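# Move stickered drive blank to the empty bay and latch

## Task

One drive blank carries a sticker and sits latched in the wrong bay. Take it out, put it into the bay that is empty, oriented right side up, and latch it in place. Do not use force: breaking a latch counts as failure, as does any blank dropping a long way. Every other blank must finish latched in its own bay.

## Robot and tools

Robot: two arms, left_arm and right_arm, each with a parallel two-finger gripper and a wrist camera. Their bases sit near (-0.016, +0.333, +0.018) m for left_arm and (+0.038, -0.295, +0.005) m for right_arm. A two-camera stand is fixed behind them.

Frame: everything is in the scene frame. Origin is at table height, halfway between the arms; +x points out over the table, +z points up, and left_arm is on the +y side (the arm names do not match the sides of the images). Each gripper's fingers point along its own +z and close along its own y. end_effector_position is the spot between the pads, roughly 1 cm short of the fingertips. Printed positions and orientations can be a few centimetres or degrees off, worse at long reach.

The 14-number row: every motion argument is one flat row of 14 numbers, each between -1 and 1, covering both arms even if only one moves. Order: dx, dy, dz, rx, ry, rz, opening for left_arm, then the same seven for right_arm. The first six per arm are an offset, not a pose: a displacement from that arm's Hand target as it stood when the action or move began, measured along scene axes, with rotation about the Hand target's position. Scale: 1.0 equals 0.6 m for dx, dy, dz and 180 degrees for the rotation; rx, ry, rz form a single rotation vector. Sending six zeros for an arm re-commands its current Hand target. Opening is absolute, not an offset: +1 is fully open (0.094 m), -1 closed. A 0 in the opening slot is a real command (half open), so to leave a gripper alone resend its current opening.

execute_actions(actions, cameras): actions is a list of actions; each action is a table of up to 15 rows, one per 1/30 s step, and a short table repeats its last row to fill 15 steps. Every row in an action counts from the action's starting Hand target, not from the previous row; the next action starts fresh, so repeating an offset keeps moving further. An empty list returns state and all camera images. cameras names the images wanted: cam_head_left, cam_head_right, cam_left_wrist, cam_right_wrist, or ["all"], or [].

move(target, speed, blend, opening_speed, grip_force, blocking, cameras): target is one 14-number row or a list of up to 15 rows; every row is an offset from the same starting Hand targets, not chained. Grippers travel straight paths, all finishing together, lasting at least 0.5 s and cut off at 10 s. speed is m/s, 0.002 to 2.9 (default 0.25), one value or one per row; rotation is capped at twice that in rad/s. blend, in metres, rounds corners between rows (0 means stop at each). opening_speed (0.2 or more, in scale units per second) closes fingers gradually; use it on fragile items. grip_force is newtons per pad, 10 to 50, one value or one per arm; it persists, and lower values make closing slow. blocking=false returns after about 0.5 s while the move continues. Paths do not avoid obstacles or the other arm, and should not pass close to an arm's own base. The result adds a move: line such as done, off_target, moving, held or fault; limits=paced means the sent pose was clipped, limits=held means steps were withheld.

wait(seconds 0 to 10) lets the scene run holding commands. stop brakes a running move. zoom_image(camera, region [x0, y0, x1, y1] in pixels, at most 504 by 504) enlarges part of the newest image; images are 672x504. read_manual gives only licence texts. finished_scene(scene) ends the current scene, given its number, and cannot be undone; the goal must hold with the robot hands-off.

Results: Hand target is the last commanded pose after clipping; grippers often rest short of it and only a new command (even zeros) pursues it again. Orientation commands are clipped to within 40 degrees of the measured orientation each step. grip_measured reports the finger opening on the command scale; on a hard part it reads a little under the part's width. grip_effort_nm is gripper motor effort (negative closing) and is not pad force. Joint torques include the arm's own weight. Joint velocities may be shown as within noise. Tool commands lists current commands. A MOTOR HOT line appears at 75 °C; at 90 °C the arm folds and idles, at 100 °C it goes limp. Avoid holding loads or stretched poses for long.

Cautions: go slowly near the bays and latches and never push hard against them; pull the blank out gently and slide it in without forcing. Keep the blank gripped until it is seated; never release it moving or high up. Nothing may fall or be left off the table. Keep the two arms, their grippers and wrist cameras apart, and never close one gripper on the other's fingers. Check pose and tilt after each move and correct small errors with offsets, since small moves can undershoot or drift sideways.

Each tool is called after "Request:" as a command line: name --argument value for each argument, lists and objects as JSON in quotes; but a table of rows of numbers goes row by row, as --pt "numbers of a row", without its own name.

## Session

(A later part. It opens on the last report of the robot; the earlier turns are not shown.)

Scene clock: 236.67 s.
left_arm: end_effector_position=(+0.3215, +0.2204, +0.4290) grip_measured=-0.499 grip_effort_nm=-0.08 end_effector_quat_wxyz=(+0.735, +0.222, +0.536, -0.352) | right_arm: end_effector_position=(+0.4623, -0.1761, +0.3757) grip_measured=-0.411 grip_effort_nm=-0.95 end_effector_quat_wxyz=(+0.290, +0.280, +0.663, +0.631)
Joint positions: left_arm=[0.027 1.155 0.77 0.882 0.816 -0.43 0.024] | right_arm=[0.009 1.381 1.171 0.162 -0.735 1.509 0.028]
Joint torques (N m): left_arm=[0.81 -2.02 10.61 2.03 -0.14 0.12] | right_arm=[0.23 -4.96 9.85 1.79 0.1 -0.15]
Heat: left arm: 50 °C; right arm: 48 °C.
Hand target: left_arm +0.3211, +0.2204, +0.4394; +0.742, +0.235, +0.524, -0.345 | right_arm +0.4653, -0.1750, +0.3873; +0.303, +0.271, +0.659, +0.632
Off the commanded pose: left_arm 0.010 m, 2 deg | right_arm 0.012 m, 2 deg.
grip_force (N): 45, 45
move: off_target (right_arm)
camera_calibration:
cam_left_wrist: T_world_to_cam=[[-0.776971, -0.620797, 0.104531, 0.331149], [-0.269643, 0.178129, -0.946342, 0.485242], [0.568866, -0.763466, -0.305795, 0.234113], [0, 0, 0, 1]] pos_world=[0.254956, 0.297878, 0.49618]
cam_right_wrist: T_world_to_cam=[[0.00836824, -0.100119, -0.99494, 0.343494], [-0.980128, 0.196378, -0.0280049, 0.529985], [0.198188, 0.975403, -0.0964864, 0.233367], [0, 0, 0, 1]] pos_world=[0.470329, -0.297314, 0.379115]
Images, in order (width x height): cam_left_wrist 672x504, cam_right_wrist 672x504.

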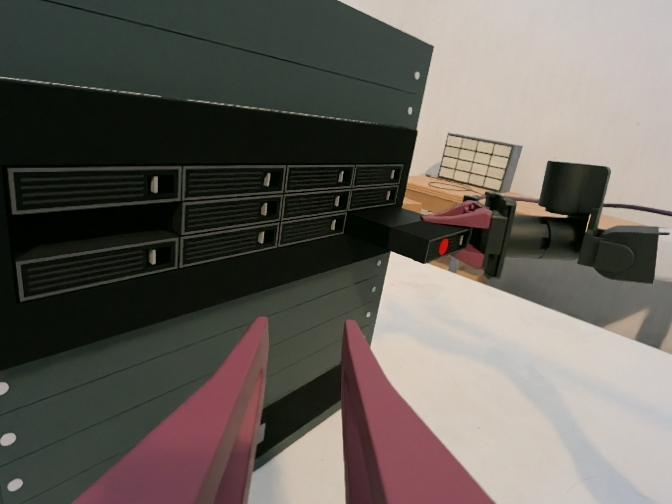

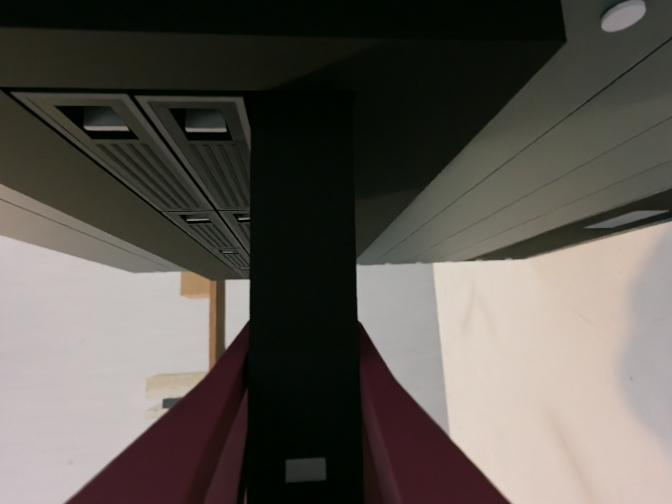

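Request:
move --target '[0,0,0,0,0,0,-0.5,0.025,0.0,0.000,0,0,0,-0.55]' --speed 0.03 --cameras '["cam_left_wrist","cam_right_wrist"]'

Request:
zoom_image --camera "cam_left_wrist" --region '[335, 185, 415, 245]'

Request:
zoom_image --camera "cam_right_wrist" --region '[220, 80, 380, 200]'

Scene clock: 238.13 s.
left_arm: end_effector_position=(+0.3215, +0.2204, +0.4290) grip_measured=-0.499 grip_effort_nm=-0.08 end_effector_quat_wxyz=(+0.735, +0.222, +0.536, -0.352) | right_arm: end_effector_position=(+0.4712, -0.1764, +0.3763) grip_measured=-0.411 grip_effort_nm=-0.96 end_effector_quat_wxyz=(+0.284, +0.281, +0.665, +0.631)
Joint positions: left_arm=[0.027 1.155 0.77 0.882 0.816 -0.43 0.024] | right_arm=[0.005 1.419 1.212 0.15 -0.747 1.509 0.028]
Joint torques (N m): left_arm=[0.84 -2.02 10.58 2.03 -0.14 0.14] | right_arm=[0.36 -3.62 10.32 1.99 0.22 -0.18]
Heat: left arm: 50 °C; right arm: 48 °C.
Hand target: left_arm +0.3211, +0.2204, +0.4394; +0.742, +0.235, +0.524, -0.345 | right_arm +0.4804, -0.1750, +0.3872; +0.303, +0.271, +0.659, +0.632
Off the commanded pose: left_arm 0.010 m, 2 deg | right_arm 0.014 m, 3 deg.
grip_force (N): 45, 45
move: off_target (right_arm)
camera_calibration:
cam_left_wrist: T_world_to_cam=[[-0.776971, -0.620797, 0.104531, 0.331149], [-0.269643, 0.178129, -0.946342, 0.485242], [0.568866, -0.763466, -0.305795, 0.234113], [0, 0, 0, 1]] pos_world=[0.254956, 0.297878, 0.49618]
cam_right_wrist: T_world_to_cam=[[0.000005666, -0.0995308, -0.995034, 0.348006], [-0.981805, 0.188946, -0.0189054, 0.534848], [0.18989, 0.97693, -0.0977188, 0.23654], [0, 0, 0, 1]] pos_world=[0.480198, -0.297503, 0.379503]
Images, in order (width x height): cam_left_wrist 672x504, cam_right_wrist 672x504.

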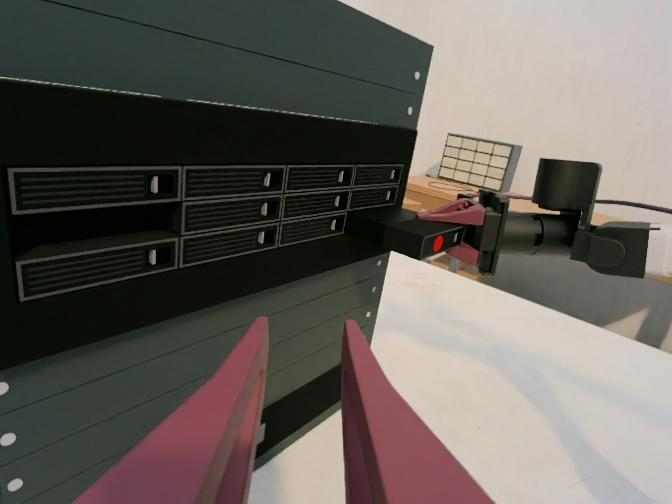

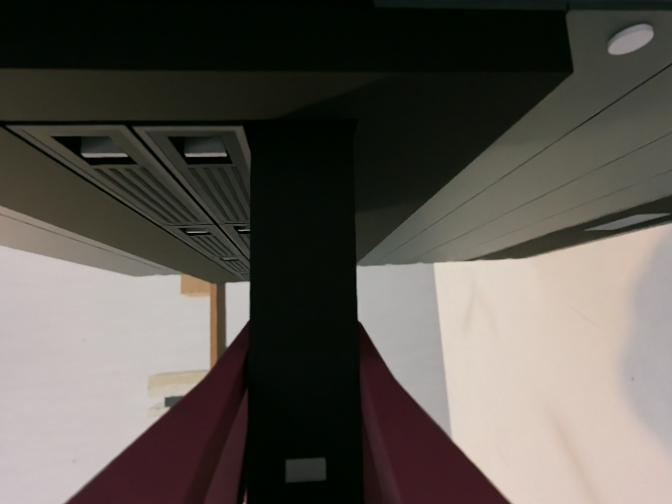

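Scaled by 6.300 from the camera's 672x504 image, which has a finer 960x720 frame.

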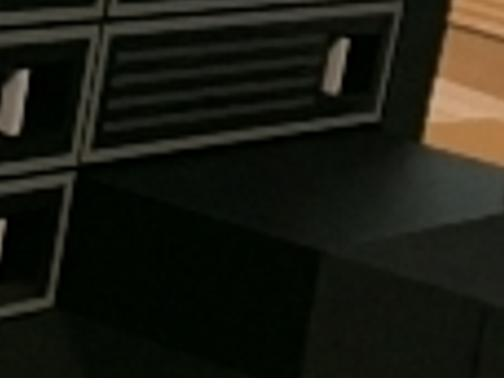

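Scaled by 3.150 from the camera's 672x504 image, which has a finer 960x720 frame.

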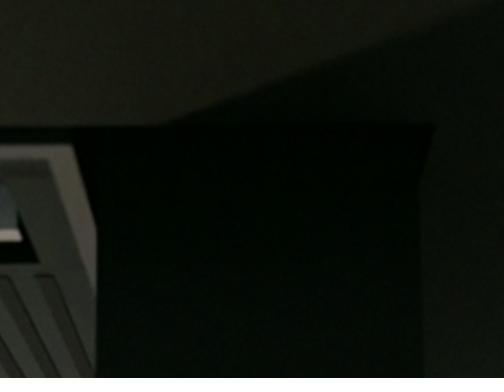

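Request:
move --target '[0,0,0,0,0,0,-0.5,0.008,0.0,-0.002,0.0056,-0.0062,0,-0.55]' --speed 0.03 --cameras '["cam_right_wrist","cam_left_wrist"]'

Request:
zoom_image --camera "cam_left_wrist" --region '[335, 165, 495, 285]'

Scene clock: 239.77 s.
left_arm: end_effector_position=(+0.3215, +0.2204, +0.4290) grip_measured=-0.499 grip_effort_nm=-0.08 end_effector_quat_wxyz=(+0.735, +0.222, +0.536, -0.352) | right_arm: end_effector_position=(+0.4723, -0.1771, +0.3760) grip_measured=-0.411 grip_effort_nm=-0.95 end_effector_quat_wxyz=(+0.281, +0.277, +0.664, +0.635)
Joint positions: left_arm=[0.027 1.155 0.77 0.882 0.816 -0.43 0.024] | right_arm=[-0.002 1.428 1.212 0.167 -0.765 1.516 0.028]
Joint torques (N m): left_arm=[0.83 -2.04 10.59 2.02 -0.14 0.14] | right_arm=[1.05 -3.03 8.75 2.52 0.4 -0.02]
Heat: left arm: 50 °C; right arm: 48 °C.
Hand target: left_arm +0.3211, +0.2204, +0.4394; +0.742, +0.235, +0.524, -0.345 | right_arm +0.4852, -0.1750, +0.3860; +0.307, +0.267, +0.651, +0.641
Off the commanded pose: left_arm 0.010 m, 2 deg | right_arm 0.016 m, 4 deg.
grip_force (N): 45, 45
move: off_target (right_arm)
camera_calibration:
cam_left_wrist: T_world_to_cam=[[-0.776971, -0.620797, 0.104531, 0.331149], [-0.269643, 0.178129, -0.946342, 0.485242], [0.568866, -0.763466, -0.305795, 0.234113], [0, 0, 0, 1]] pos_world=[0.254956, 0.297878, 0.49618]
cam_right_wrist: T_world_to_cam=[[0.0037424, -0.0932925, -0.995632, 0.347267], [-0.983805, 0.178078, -0.0203841, 0.535531], [0.179201, 0.979584, -0.0911152, 0.24002], [0, 0, 0, 1]] pos_world=[0.482547, -0.298089, 0.378536]
Images, in order (width x height): cam_left_wrist 672x504, cam_right_wrist 672x504.

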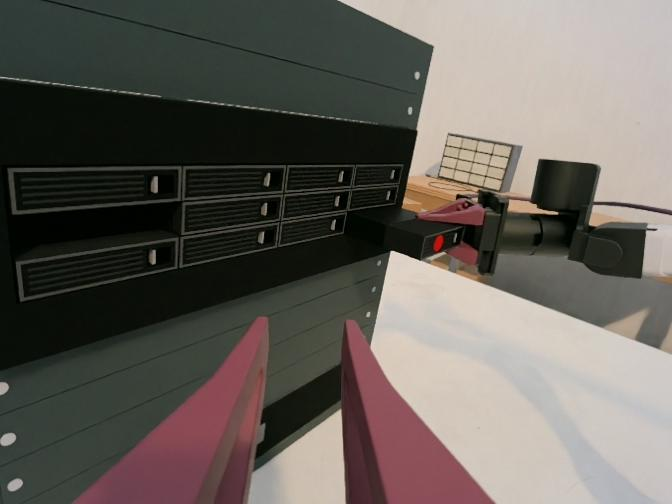

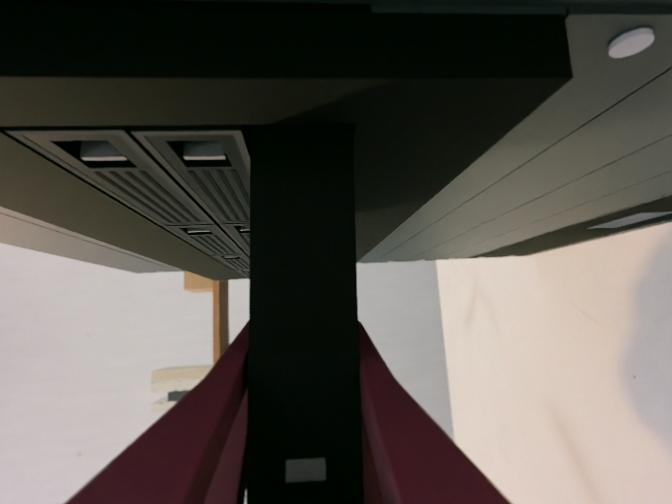

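Scaled by 3.150 from the camera's 672x504 image, which has a finer 960x720 frame.

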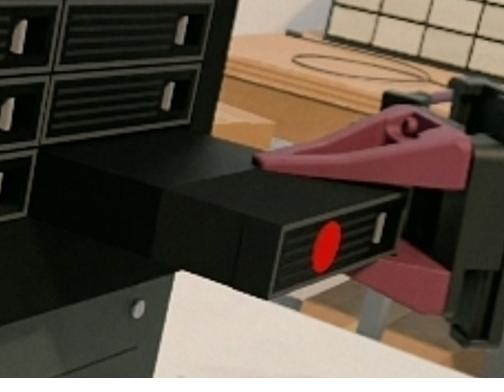

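Request:
move --pt "0 0 0 0 0 0 -0.5 -0.035 -0.003 -0.001 0 0 -0.004 -0.55" --pt "0 0 0 0 0 0 -0.5 0.0 -0.003 -0.001 0 0 -0.009 -0.55" --speed 0.03 --cameras '["cam_right_wrist","cam_left_wrist"]'

Request:
zoom_image --camera "cam_left_wrist" --region '[335, 185, 415, 245]'

Request:
zoom_image --camera "cam_right_wrist" --region '[220, 80, 380, 200]'

Scene clock: 243.23 s.
left_arm: end_effector_position=(+0.3215, +0.2204, +0.4290) grip_measured=-0.499 grip_effort_nm=-0.08 end_effector_quat_wxyz=(+0.735, +0.222, +0.536, -0.352) | right_arm: end_effector_position=(+0.4733, -0.1769, +0.3751) grip_measured=-0.413 grip_effort_nm=-0.95 end_effector_quat_wxyz=(+0.297, +0.280, +0.655, +0.636)
Joint positions: left_arm=[0.027 1.155 0.77 0.882 0.816 -0.43 0.024] | right_arm=[0.011 1.417 1.177 0.22 -0.723 1.525 0.028]
Joint torques (N m): left_arm=[0.84 -2.02 10.59 2.03 -0.15 0.13] | right_arm=[0.4 -3.14 10.67 2 0.29 -0.09]
Heat: left arm: 50 °C; right arm: 48 °C.
Hand target: left_arm +0.3211, +0.2204, +0.4394; +0.742, +0.235, +0.524, -0.345 | right_arm +0.4851, -0.1768, +0.3855; +0.316, +0.276, +0.647, +0.636
Off the commanded pose: left_arm 0.010 m, 2 deg | right_arm 0.016 m, 2 deg.
grip_force (N): 45, 45
move: off_target (right_arm)
camera_calibration:
cam_left_wrist: T_world_to_cam=[[-0.776971, -0.620797, 0.104531, 0.331149], [-0.269643, 0.178129, -0.946342, 0.485242], [0.568866, -0.763466, -0.305795, 0.234113], [0, 0, 0, 1]] pos_world=[0.254956, 0.297878, 0.49618]
cam_right_wrist: T_world_to_cam=[[0.0236425, -0.0884576, -0.995799, 0.337792], [-0.97731, 0.207679, -0.0416518, 0.546606], [0.210491, 0.974189, -0.0815405, 0.220182], [0, 0, 0, 1]] pos_world=[0.479871, -0.298137, 0.377093]
Images, in order (width x height): cam_left_wrist 672x504, cam_right_wrist 672x504.

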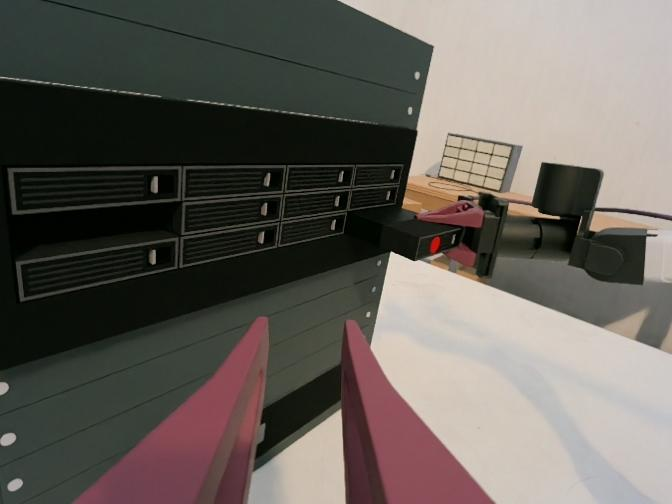

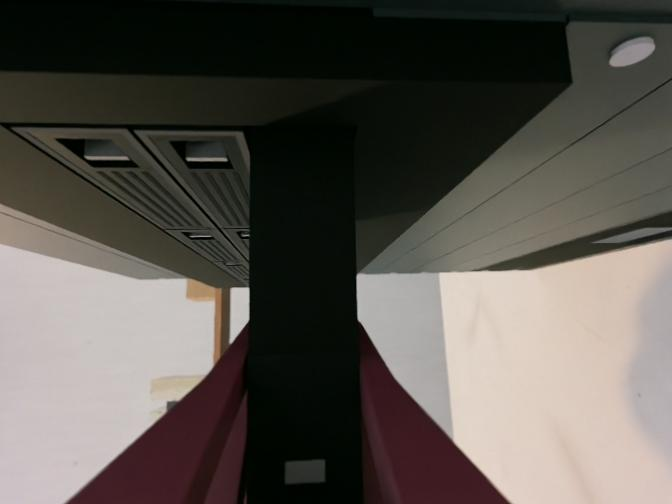

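Scaled by 6.300 from the camera's 672x504 image, which has a finer 960x720 frame.

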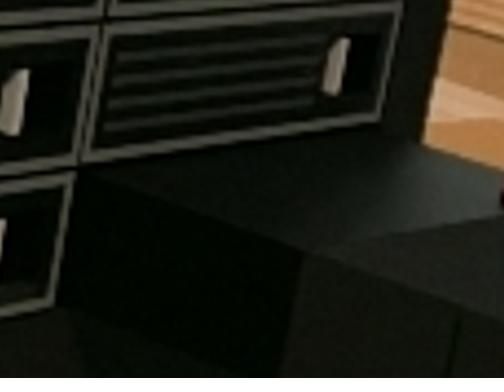

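Scaled by 3.150 from the camera's 672x504 image, which has a finer 960x720 frame.

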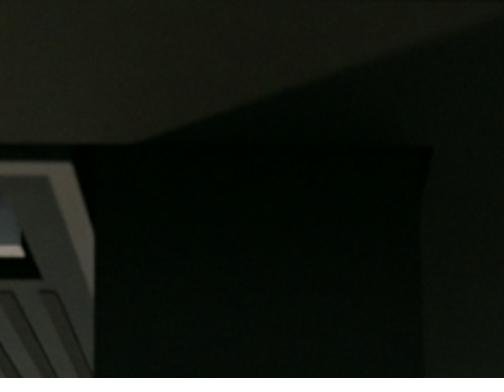

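Request:
move --target '[0,0,0,0,0,0,-0.5,0.012,-0.0,-0.000,0,0,0,-0.55]' --speed 0.03 --cameras '[]'

Scene clock: 244.67 s.
left_arm: end_effector_position=(+0.3215, +0.2204, +0.4290) grip_measured=-0.499 grip_effort_nm=-0.08 end_effector_quat_wxyz=(+0.735, +0.222, +0.536, -0.352) | right_arm: end_effector_position=(+0.4868, -0.1769, +0.3761) grip_measured=-0.417 grip_effort_nm=-0.95 end_effector_quat_wxyz=(+0.299, +0.281, +0.652, +0.638)
Joint positions: left_arm=[0.027 1.155 0.77 0.882 0.816 -0.43 0.024] | right_arm=[0.013 1.467 1.216 0.24 -0.717 1.533 0.027]
Joint torques (N m): left_arm=[0.8 -2.06 10.56 2.03 -0.13 0.13] | right_arm=[0.28 -5.33 9.78 1.85 0.26 -0.15]
Heat: left arm: 50 °C; right arm: 48 °C.
Hand target: left_arm +0.3211, +0.2204, +0.4394; +0.742, +0.235, +0.524, -0.345 | right_arm +0.4924, -0.1769, +0.3854; +0.316, +0.276, +0.647, +0.636
Off the commanded pose: left_arm 0.010 m, 2 deg | right_arm 0.011 m, 2 deg.
grip_force (N): 45, 45
move: off_target (right_arm)
No camera images: "cameras" was empty.

Slid 13 mm. Continue.

Request:
move --target '[0,0,0,0,0,0,-0.5,0.02,-0.0,-0.000,0,0,0,-0.55]' --speed 0.03 --cameras '[]'

Request:
move --target '[0,0,0,0,0,0,-0.5,0.015,-0.0,-0.000,0,0,0,-0.55]' --speed 0.03 --cameras '["cam_right_wrist","cam_left_wrist"]'

Scene clock: 245.87 s.
left_arm: end_effector_position=(+0.3215, +0.2204, +0.4290) grip_measured=-0.499 grip_effort_nm=-0.08 end_effector_quat_wxyz=(+0.735, +0.222, +0.536, -0.352) | right_arm: end_effector_position=(+0.4943, -0.1757, +0.3768) grip_measured=-0.417 grip_effort_nm=-0.95 end_effector_quat_wxyz=(+0.296, +0.278, +0.653, +0.639)
Joint positions: left_arm=[0.027 1.155 0.77 0.882 0.816 -0.43 0.024] | right_arm=[0.013 1.499 1.248 0.241 -0.726 1.533 0.027]
Joint torques (N m): left_arm=[0.84 -2.03 10.58 2.01 -0.15 0.13] | right_arm=[0.28 -4.46 10.5 1.87 0.37 -0.18]
Heat: left arm: 50 °C; right arm: 48 °C.
Hand target: left_arm +0.3211, +0.2204, +0.4394; +0.742, +0.235, +0.524, -0.345 | right_arm +0.5043, -0.1768, +0.3856; +0.316, +0.276, +0.647, +0.636
Off the commanded pose: left_arm 0.010 m, 2 deg | right_arm 0.013 m, 2 deg.
grip_force (N): 45, 45
move: off_target (right_arm)
No camera images: "cameras" was empty.

Scene clock: 246.63 s.
left_arm: end_effector_position=(+0.3215, +0.2204, +0.4290) grip_measured=-0.499 grip_effort_nm=-0.08 end_effector_quat_wxyz=(+0.735, +0.222, +0.536, -0.352) | right_arm: end_effector_position=(+0.5008, -0.1762, +0.3769) grip_measured=-0.417 grip_effort_nm=-0.95 end_effector_quat_wxyz=(+0.292, +0.277, +0.655, +0.640)
Joint positions: left_arm=[0.027 1.155 0.77 0.882 0.816 -0.43 0.024] | right_arm=[0.008 1.527 1.278 0.235 -0.738 1.533 0.027]
Joint torques (N m): left_arm=[0.83 -2.03 10.56 2.03 -0.13 0.14] | right_arm=[0.61 -4.3 10.69 1.96 0.5 -0.21]
Heat: left arm: 50 °C; right arm: 49 °C.
Hand target: left_arm +0.3211, +0.2204, +0.4394; +0.742, +0.235, +0.524, -0.345 | right_arm +0.5134, -0.1767, +0.3855; +0.316, +0.276, +0.647, +0.636
Off the commanded pose: left_arm 0.010 m, 2 deg | right_arm 0.015 m, 3 deg.
grip_force (N): 45, 45
move: off_target (right_arm)
camera_calibration:
cam_left_wrist: T_world_to_cam=[[-0.776971, -0.620797, 0.104531, 0.331149], [-0.269643, 0.178129, -0.946342, 0.485242], [0.568866, -0.763466, -0.305795, 0.234113], [0, 0, 0, 1]] pos_world=[0.254956, 0.297878, 0.49618]
cam_right_wrist: T_world_to_cam=[[0.0249995, -0.0819262, -0.996325, 0.339745], [-0.979658, 0.196493, -0.0407386, 0.572318], [0.199109, 0.977076, -0.0753475, 0.217792], [0, 0, 0, 1]] pos_world=[0.508819, -0.297422, 0.378222]
Images, in order (width x height): cam_left_wrist 672x504, cam_right_wrist 672x504.

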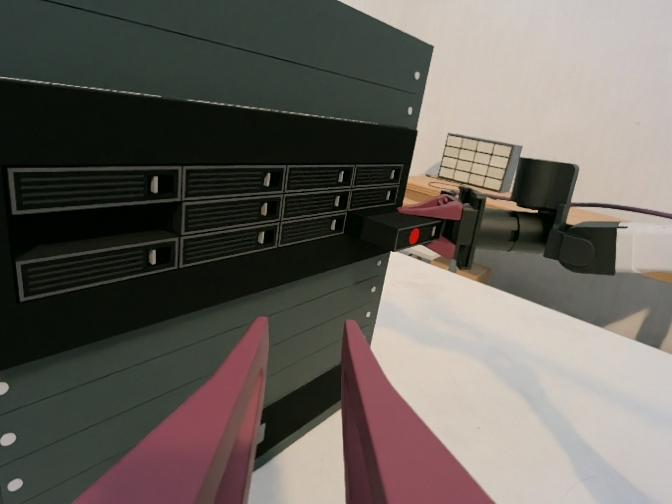

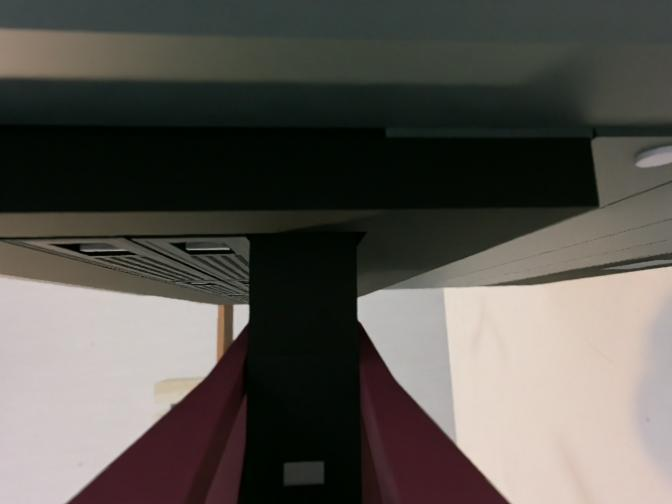

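Request:
move --target '[0,0,0,0,0,0,-0.5,0.025,-0.0,-0.000,0,0,-0.003,-0.55]' --speed 0.03 --cameras '[]'

Request:
move --target '[0,0,0,0,0,0,-0.5,0.012,-0.0,-0.000,0,0,0,-0.55]' --speed 0.03 --cameras '["cam_right_wrist","cam_left_wrist"]'

Scene clock: 249.40 s.
left_arm: end_effector_position=(+0.3215, +0.2204, +0.4290) grip_measured=-0.499 grip_effort_nm=-0.08 end_effector_quat_wxyz=(+0.735, +0.222, +0.536, -0.352) | right_arm: end_effector_position=(+0.5130, -0.1772, +0.3771) grip_measured=-0.417 grip_effort_nm=-0.95 end_effector_quat_wxyz=(+0.291, +0.277, +0.655, +0.640)
Joint positions: left_arm=[0.027 1.155 0.77 0.882 0.816 -0.43 0.024] | right_arm=[0.004 1.574 1.326 0.232 -0.744 1.532 0.027]
Joint torques (N m): left_arm=[0.85 -2.04 10.58 2.02 -0.15 0.13] | right_arm=[1.21 -4.34 10.86 2 0.71 -0.21]
Heat: left arm: 50 °C; right arm: 49 °C.
Hand target: left_arm +0.3211, +0.2204, +0.4394; +0.742, +0.235, +0.524, -0.345 | right_arm +0.5283, -0.1767, +0.3855; +0.319, +0.279, +0.646, +0.635
Off the commanded pose: left_arm 0.010 m, 2 deg | right_arm 0.018 m, 3 deg.
grip_force (N): 45, 45
move: off_target (right_arm)
No camera images: "cameras" was empty.

Scene clock: 250.17 s.
left_arm: end_effector_position=(+0.3215, +0.2204, +0.4290) grip_measured=-0.499 grip_effort_nm=-0.08 end_effector_quat_wxyz=(+0.735, +0.222, +0.536, -0.352) | right_arm: end_effector_position=(+0.5194, -0.1777, +0.3770) grip_measured=-0.417 grip_effort_nm=-0.95 end_effector_quat_wxyz=(+0.291, +0.275, +0.656, +0.640)
Joint positions: left_arm=[0.027 1.155 0.77 0.882 0.816 -0.43 0.024] | right_arm=[0.002 1.6 1.353 0.231 -0.75 1.53 0.027]
Joint torques (N m): left_arm=[0.8 -2.02 10.59 2.03 -0.14 0.14] | right_arm=[1.37 -4.52 10.95 1.97 0.78 -0.13]
Heat: left arm: 51 °C; right arm: 49 °C.
Hand target: left_arm +0.3211, +0.2204, +0.4394; +0.742, +0.235, +0.524, -0.345 | right_arm +0.5356, -0.1769, +0.3855; +0.319, +0.279, +0.646, +0.635
Off the commanded pose: left_arm 0.010 m, 2 deg | right_arm 0.018 m, 4 deg.
grip_force (N): 45, 45
move: off_target (right_arm)
camera_calibration:
cam_left_wrist: T_world_to_cam=[[-0.776971, -0.620797, 0.104531, 0.331149], [-0.269643, 0.178129, -0.946342, 0.485242], [0.568866, -0.763466, -0.305795, 0.234113], [0, 0, 0, 1]] pos_world=[0.254956, 0.297878, 0.49618]
cam_right_wrist: T_world_to_cam=[[0.0252717, -0.0838741, -0.996156, 0.338746], [-0.980793, 0.190705, -0.0409389, 0.590533], [0.193405, 0.978058, -0.0774437, 0.219421], [0, 0, 0, 1]] pos_world=[0.528193, -0.298812, 0.378612]
Images, in order (width x height): cam_left_wrist 672x504, cam_right_wrist 672x504.

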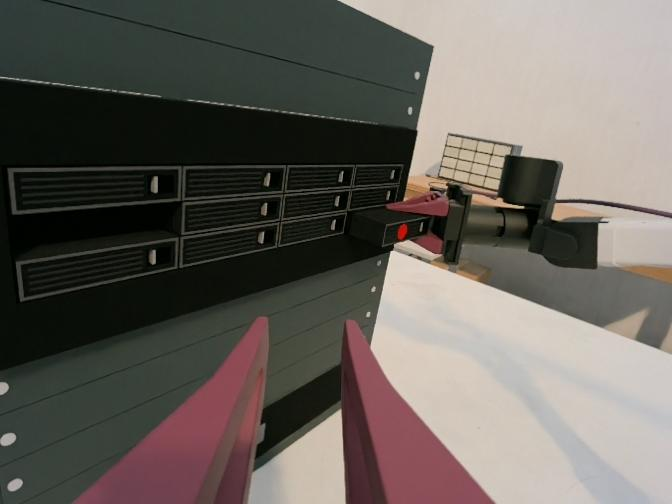

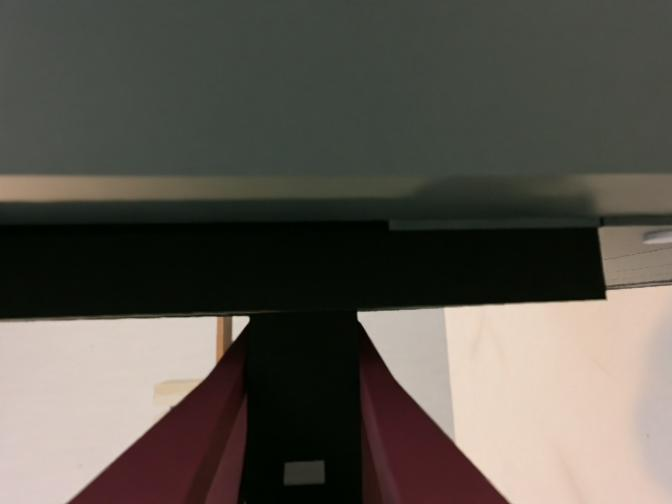

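Request:
move --pt "0 0 0 0 0 0 -0.5 -0.016 -0.0 -0.000 0 0 0 -0.55" --pt "0 0 0 0 0 0 -0.5 -0.018 0 0 0 0 0 -0.1" --pt "0 0 0 0 0 0 -0.5 -0.13 -0.09 0 0 0 0 -0.1" --speed 0.08 --opening_speed 0.5 --cameras '["cam_right_wrist","cam_left_wrist"]'

Scene clock: 254.90 s.
left_arm: end_effector_position=(+0.3215, +0.2204, +0.4290) grip_measured=-0.499 grip_effort_nm=-0.08 end_effector_quat_wxyz=(+0.735, +0.222, +0.536, -0.352) | right_arm: end_effector_position=(+0.4632, -0.2309, +0.3846) grip_measured=-0.103 grip_effort_nm=0.13 end_effector_quat_wxyz=(+0.320, +0.284, +0.644, +0.634)
Joint positions: left_arm=[0.027 1.155 0.77 0.882 0.816 -0.43 0.024] | right_arm=[-0.154 1.375 1.154 0.234 -0.847 1.529 0.042]
Joint torques (N m): left_arm=[0.83 -2.02 10.59 2.04 -0.14 0.13] | right_arm=[-0.92 -7.23 6.02 1.68 -0.25 -0.11]
Heat: left arm: 51 °C; right arm: 49 °C.
Hand target: left_arm +0.3211, +0.2204, +0.4394; +0.742, +0.235, +0.524, -0.345 | right_arm +0.4576, -0.2309, +0.3854; +0.319, +0.279, +0.646, +0.635
Off the commanded pose: left_arm 0.010 m, 2 deg | right_arm 0.006 m, 1 deg.
grip_force (N): 45, 45
move: done; target 2's new opening was sent with right_arm's hand 0.010 m and 4 deg from that target
camera_calibration:
cam_left_wrist: T_world_to_cam=[[-0.776971, -0.620797, 0.104531, 0.331149], [-0.269643, 0.178129, -0.946342, 0.485242], [0.568866, -0.763466, -0.305795, 0.234113], [0, 0, 0, 1]] pos_world=[0.254956, 0.297878, 0.49618]
cam_right_wrist: T_world_to_cam=[[0.0502243, -0.0888805, -0.994775, 0.329974], [-0.966224, 0.247755, -0.070919, 0.563747], [0.252764, 0.964737, -0.0734351, 0.250807], [0, 0, 0, 1]] pos_world=[0.464738, -0.352305, 0.386649]
Images, in order (width x height): cam_left_wrist 672x504, cam_right_wrist 672x504.

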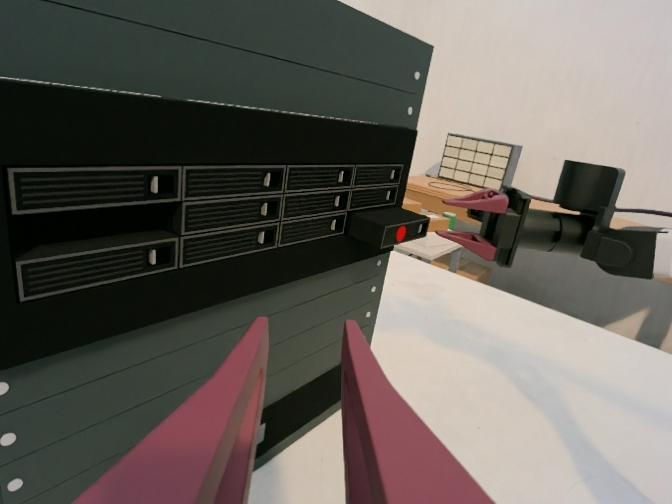

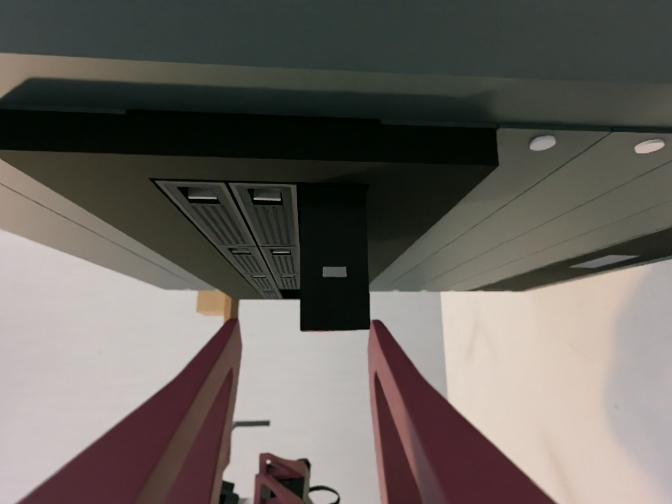

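Request:
move --pt "0 0 0 0 0 0 -0.5 -0.08 0.05 -0.03 0 0 -0.12 -0.9" --pt "0 0 0 0 0 0 -0.5 -0.08 0.15 -0.03 0.012 0 -0.239 -1" --pt "0 0 0 0 0 0 -0.5 -0.0 0.151 -0.005 0.012 0 -0.239 -1" --speed 0.3 --blend 0.01 --grip_force 30 --cameras '["cam_right_wrist","cam_left_wrist"]'

Scene clock: 259.90 s.
left_arm: end_effector_position=(+0.3215, +0.2204, +0.4290) grip_measured=-0.499 grip_effort_nm=-0.08 end_effector_quat_wxyz=(+0.735, +0.222, +0.536, -0.352) | right_arm: end_effector_position=(+0.4545, -0.1410, +0.3734) grip_measured=-0.984 grip_effort_nm=-0.68 end_effector_quat_wxyz=(+0.525, +0.505, +0.491, +0.478)
Joint positions: left_arm=[0.027 1.155 0.77 0.882 0.816 -0.43 0.024] | right_arm=[0.6 1.37 1.105 0.276 0.656 1.531 0.001]
Joint torques (N m): left_arm=[0.84 -2.06 10.58 2.03 -0.13 0.14] | right_arm=[-1.06 -4.75 9.57 1.63 -0.16 -0.07]
Heat: left arm: 51 °C; right arm: 49 °C.
Hand target: left_arm +0.3211, +0.2204, +0.4394; +0.742, +0.235, +0.524, -0.345 | right_arm +0.4576, -0.1403, +0.3824; +0.525, +0.503, +0.486, +0.485
Off the commanded pose: left_arm 0.010 m, 2 deg | right_arm 0.010 m, 1 deg.
grip_force (N): 30, 30
move: done; blend cut to 0 m at target 2; target 2's new opening was sent with right_arm's hand 0.013 m and 2 deg from that target
camera_calibration:
cam_left_wrist: T_world_to_cam=[[-0.776971, -0.620797, 0.104531, 0.331149], [-0.269643, 0.178129, -0.946342, 0.485242], [0.568866, -0.763466, -0.305795, 0.234113], [0, 0, 0, 1]] pos_world=[0.254956, 0.297878, 0.49618]
cam_right_wrist: T_world_to_cam=[[-0.0220474, -0.0810033, -0.99647, 0.361779], [-0.539008, 0.840411, -0.0563913, 0.416295], [0.842012, 0.535862, -0.0621903, -0.166982], [0, 0, 0, 1]] pos_world=[0.372963, -0.231074, 0.373593]
Images, in order (width x height): cam_left_wrist 672x504, cam_right_wrist 672x504.

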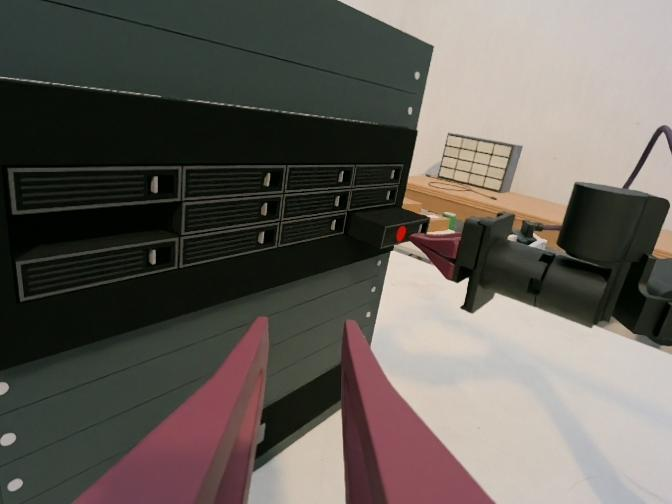

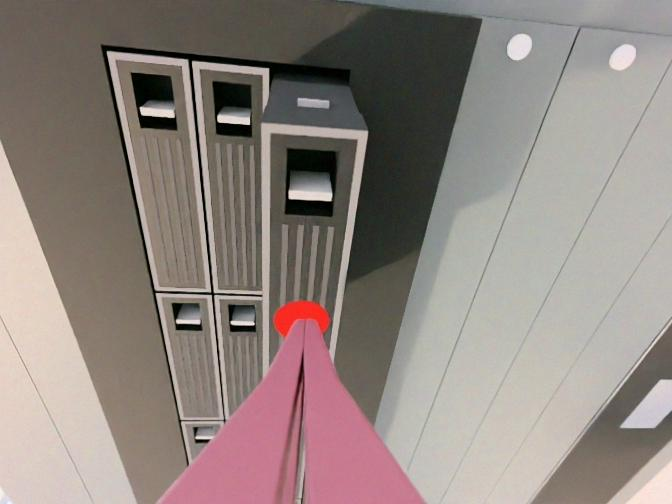

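Request:
move --target '[0,0,0,0,0,0,-0.5,0.1,0,0.004,0,0,0,-1]' --speed 0.04 --cameras '["cam_right_wrist"]'

Scene clock: 262.13 s.
left_arm: end_effector_position=(+0.3215, +0.2204, +0.4290) grip_measured=-0.499 grip_effort_nm=-0.08 end_effector_quat_wxyz=(+0.735, +0.222, +0.536, -0.352) | right_arm: end_effector_position=(+0.5135, -0.1399, +0.3748) grip_measured=-0.984 grip_effort_nm=-0.68 end_effector_quat_wxyz=(+0.524, +0.504, +0.494, +0.476)
Joint positions: left_arm=[0.027 1.155 0.77 0.882 0.816 -0.43 0.024] | right_arm=[0.505 1.564 1.291 0.276 0.56 1.531 0.001]
Joint torques (N m): left_arm=[0.85 -2.09 10.58 2.04 -0.15 0.14] | right_arm=[-1.21 -6.52 9.73 1.79 -0.17 0]
Heat: left arm: 51 °C; right arm: 49 °C.
Hand target: left_arm +0.3211, +0.2204, +0.4394; +0.742, +0.235, +0.524, -0.345 | right_arm +0.5175, -0.1402, +0.3848; +0.525, +0.503, +0.487, +0.485
Off the commanded pose: left_arm 0.010 m, 2 deg | right_arm 0.011 m, 1 deg.
grip_force (N): 30, 30
move: off_target (right_arm)
camera_calibration:
cam_right_wrist: T_world_to_cam=[[-0.0287411, -0.0859345, -0.995886, 0.367157], [-0.540719, 0.839282, -0.0568161, 0.448135], [0.840712, 0.536862, -0.0705883, -0.213268], [0, 0, 0, 1]] pos_world=[0.432164, -0.230065, 0.376054]
Images, in order (width x height): cam_right_wrist 672x504.

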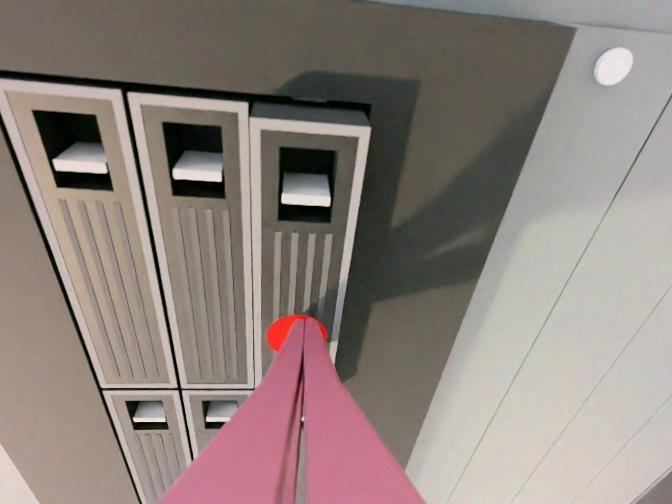

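Request:
move --target '[0,0,0,0,0,0,-0.5,0.03,0,0.0,0,0,0,-1]' --speed 0.03 --cameras '["cam_right_wrist"]'

Request:
move --target '[0,0,0,0,0,0,-0.5,0.02,0,0.0,0,0,0,-1]' --speed 0.03 --cameras '["cam_right_wrist"]'

Scene clock: 263.57 s.
left_arm: end_effector_position=(+0.3215, +0.2204, +0.4290) grip_measured=-0.499 grip_effort_nm=-0.08 end_effector_quat_wxyz=(+0.735, +0.222, +0.536, -0.352) | right_arm: end_effector_position=(+0.5239, -0.1394, +0.3763) grip_measured=-0.984 grip_effort_nm=-0.68 end_effector_quat_wxyz=(+0.524, +0.506, +0.496, +0.473)
Joint positions: left_arm=[0.027 1.155 0.77 0.882 0.816 -0.43 0.024] | right_arm=[0.493 1.6 1.34 0.255 0.549 1.531 0.001]
Joint torques (N m): left_arm=[0.87 -2.03 10.59 2.03 -0.16 0.13] | right_arm=[-2.29 -4.56 10.67 1.97 -0.31 -0.02]
Heat: left arm: 51 °C; right arm: 49 °C.
Hand target: left_arm +0.3211, +0.2204, +0.4394; +0.742, +0.235, +0.524, -0.345 | right_arm +0.5355, -0.1402, +0.3848; +0.525, +0.503, +0.487, +0.485
Off the commanded pose: left_arm 0.010 m, 2 deg | right_arm 0.014 m, 2 deg.
grip_force (N): 30, 30
move: off_target (right_arm)
camera_calibration:
cam_right_wrist: T_world_to_cam=[[-0.0359066, -0.0897224, -0.995319, 0.372049], [-0.539813, 0.839904, -0.0562386, 0.452733], [0.841019, 0.535267, -0.0785914, -0.219521], [0, 0, 0, 1]] pos_world=[0.442371, -0.229369, 0.378516]
Images, in order (width x height): cam_right_wrist 672x504.

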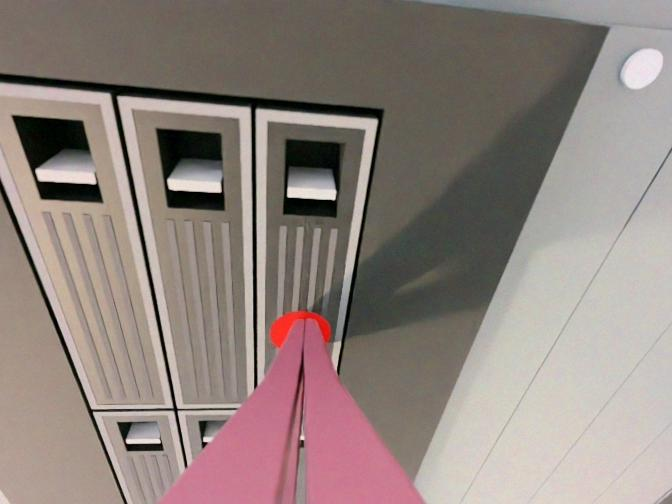

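Scene clock: 264.47 s.
left_arm: end_effector_position=(+0.3215, +0.2204, +0.4290) grip_measured=-0.499 grip_effort_nm=-0.08 end_effector_quat_wxyz=(+0.735, +0.222, +0.536, -0.352) | right_arm: end_effector_position=(+0.5252, -0.1394, +0.3761) grip_measured=-0.984 grip_effort_nm=-0.68 end_effector_quat_wxyz=(+0.523, +0.509, +0.503, +0.464)
Joint positions: left_arm=[0.027 1.155 0.77 0.882 0.816 -0.43 0.024] | right_arm=[0.493 1.606 1.366 0.212 0.553 1.531 0.001]
Joint torques (N m): left_arm=[0.81 -2.09 10.54 2.03 -0.15 0.14] | right_arm=[-3.58 -2.03 11.48 2.41 -0.51 -0.04]
Heat: left arm: 51 °C; right arm: 49 °C.
Hand target: left_arm +0.3211, +0.2204, +0.4394; +0.742, +0.235, +0.524, -0.345 | right_arm +0.5475, -0.1401, +0.3849; +0.525, +0.502, +0.487, +0.485
Off the commanded pose: left_arm 0.010 m, 2 deg | right_arm 0.024 m, 3 deg.
grip_force (N): 30, 30
move: off_target (right_arm)
camera_calibration:
cam_right_wrist: T_world_to_cam=[[-0.0567048, -0.100437, -0.993326, 0.380498], [-0.537428, 0.841552, -0.0544111, 0.4518], [0.841401, 0.530756, -0.101698, -0.212744], [0, 0, 0, 1]] pos_world=[0.443389, -0.229082, 0.380906]
Images, in order (width x height): cam_right_wrist 672x504.

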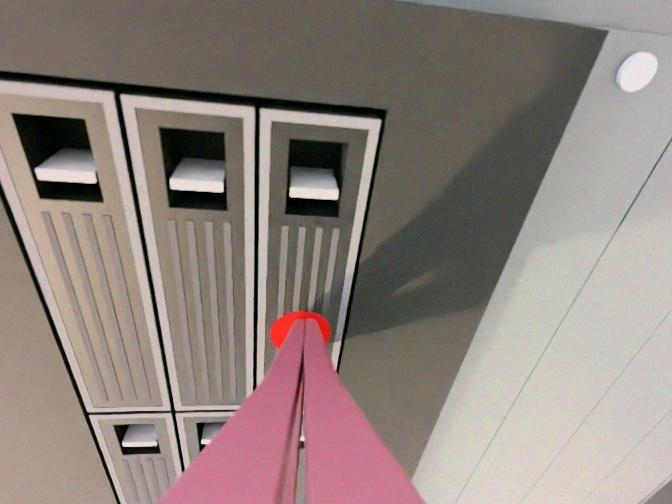

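Request:
move --target '[0,0,0,0,0,0,-0.5,-0.12,0,0.0,0,0,0,-1]' --speed 0.12 --cameras '["cam_right_wrist","cam_left_wrist"]'

Request:
zoom_image --camera "cam_left_wrist" --region '[270, 140, 430, 260]'

Request:
zoom_image --camera "cam_right_wrist" --region '[80, 0, 420, 300]'

Scene clock: 266.33 s.
left_arm: end_effector_position=(+0.3215, +0.2204, +0.4290) grip_measured=-0.499 grip_effort_nm=-0.08 end_effector_quat_wxyz=(+0.735, +0.222, +0.536, -0.352) | right_arm: end_effector_position=(+0.4796, -0.1370, +0.3819) grip_measured=-0.984 grip_effort_nm=-0.68 end_effector_quat_wxyz=(+0.521, +0.499, +0.495, +0.484)
Joint positions: left_arm=[0.027 1.155 0.77 0.882 0.816 -0.43 0.024] | right_arm=[0.556 1.451 1.205 0.259 0.593 1.531 0.001]
Joint torques (N m): left_arm=[0.83 -2.06 10.62 2.03 -0.14 0.14] | right_arm=[0.03 -7.61 6 1.8 0.2 -0.05]
Heat: left arm: 51 °C; right arm: 49 °C.
Hand target: left_arm +0.3211, +0.2204, +0.4394; +0.742, +0.235, +0.524, -0.345 | right_arm +0.4755, -0.1402, +0.3850; +0.525, +0.502, +0.486, +0.486
Off the commanded pose: left_arm 0.010 m, 2 deg | right_arm 0.006 m, 1 deg.
grip_force (N): 30, 30
move: done
camera_calibration:
cam_left_wrist: T_world_to_cam=[[-0.776971, -0.620797, 0.104531, 0.331149], [-0.269643, 0.178129, -0.946342, 0.485242], [0.568866, -0.763466, -0.305795, 0.234113], [0, 0, 0, 1]] pos_world=[0.254956, 0.297878, 0.49618]
cam_right_wrist: T_world_to_cam=[[-0.0187499, -0.0812484, -0.996518, 0.369586], [-0.55552, 0.829534, -0.0571815, 0.433658], [0.831292, 0.552514, -0.0606889, -0.182831], [0, 0, 0, 1]] pos_world=[0.399821, -0.22869, 0.382001]
Images, in order (width x height): cam_left_wrist 672x504, cam_right_wrist 672x504.

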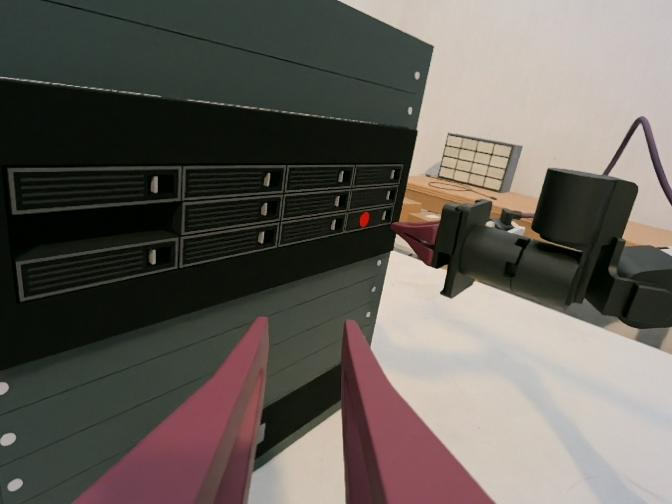

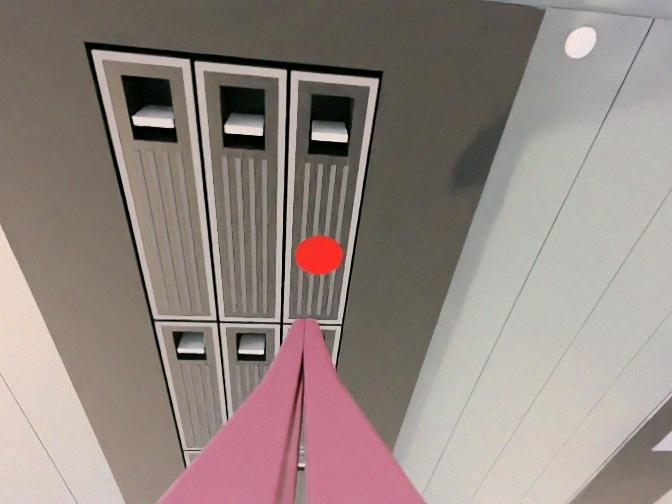

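Scaled by 3.150 from the camera's 672x504 image, which has a finer 960x720 frame.

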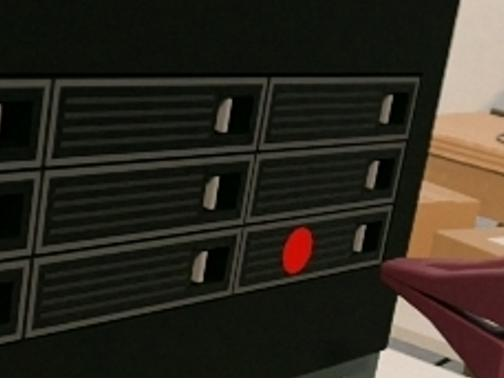

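Scaled by 1.482 from the camera's 672x504 image, which has a finer 960x720 frame.

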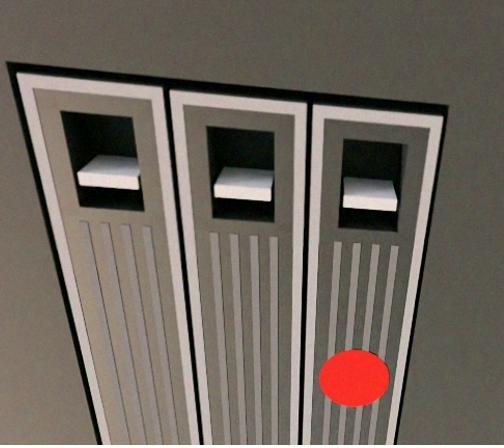

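Request:
finished_scene --scene 2

The scene is finished: the task was done.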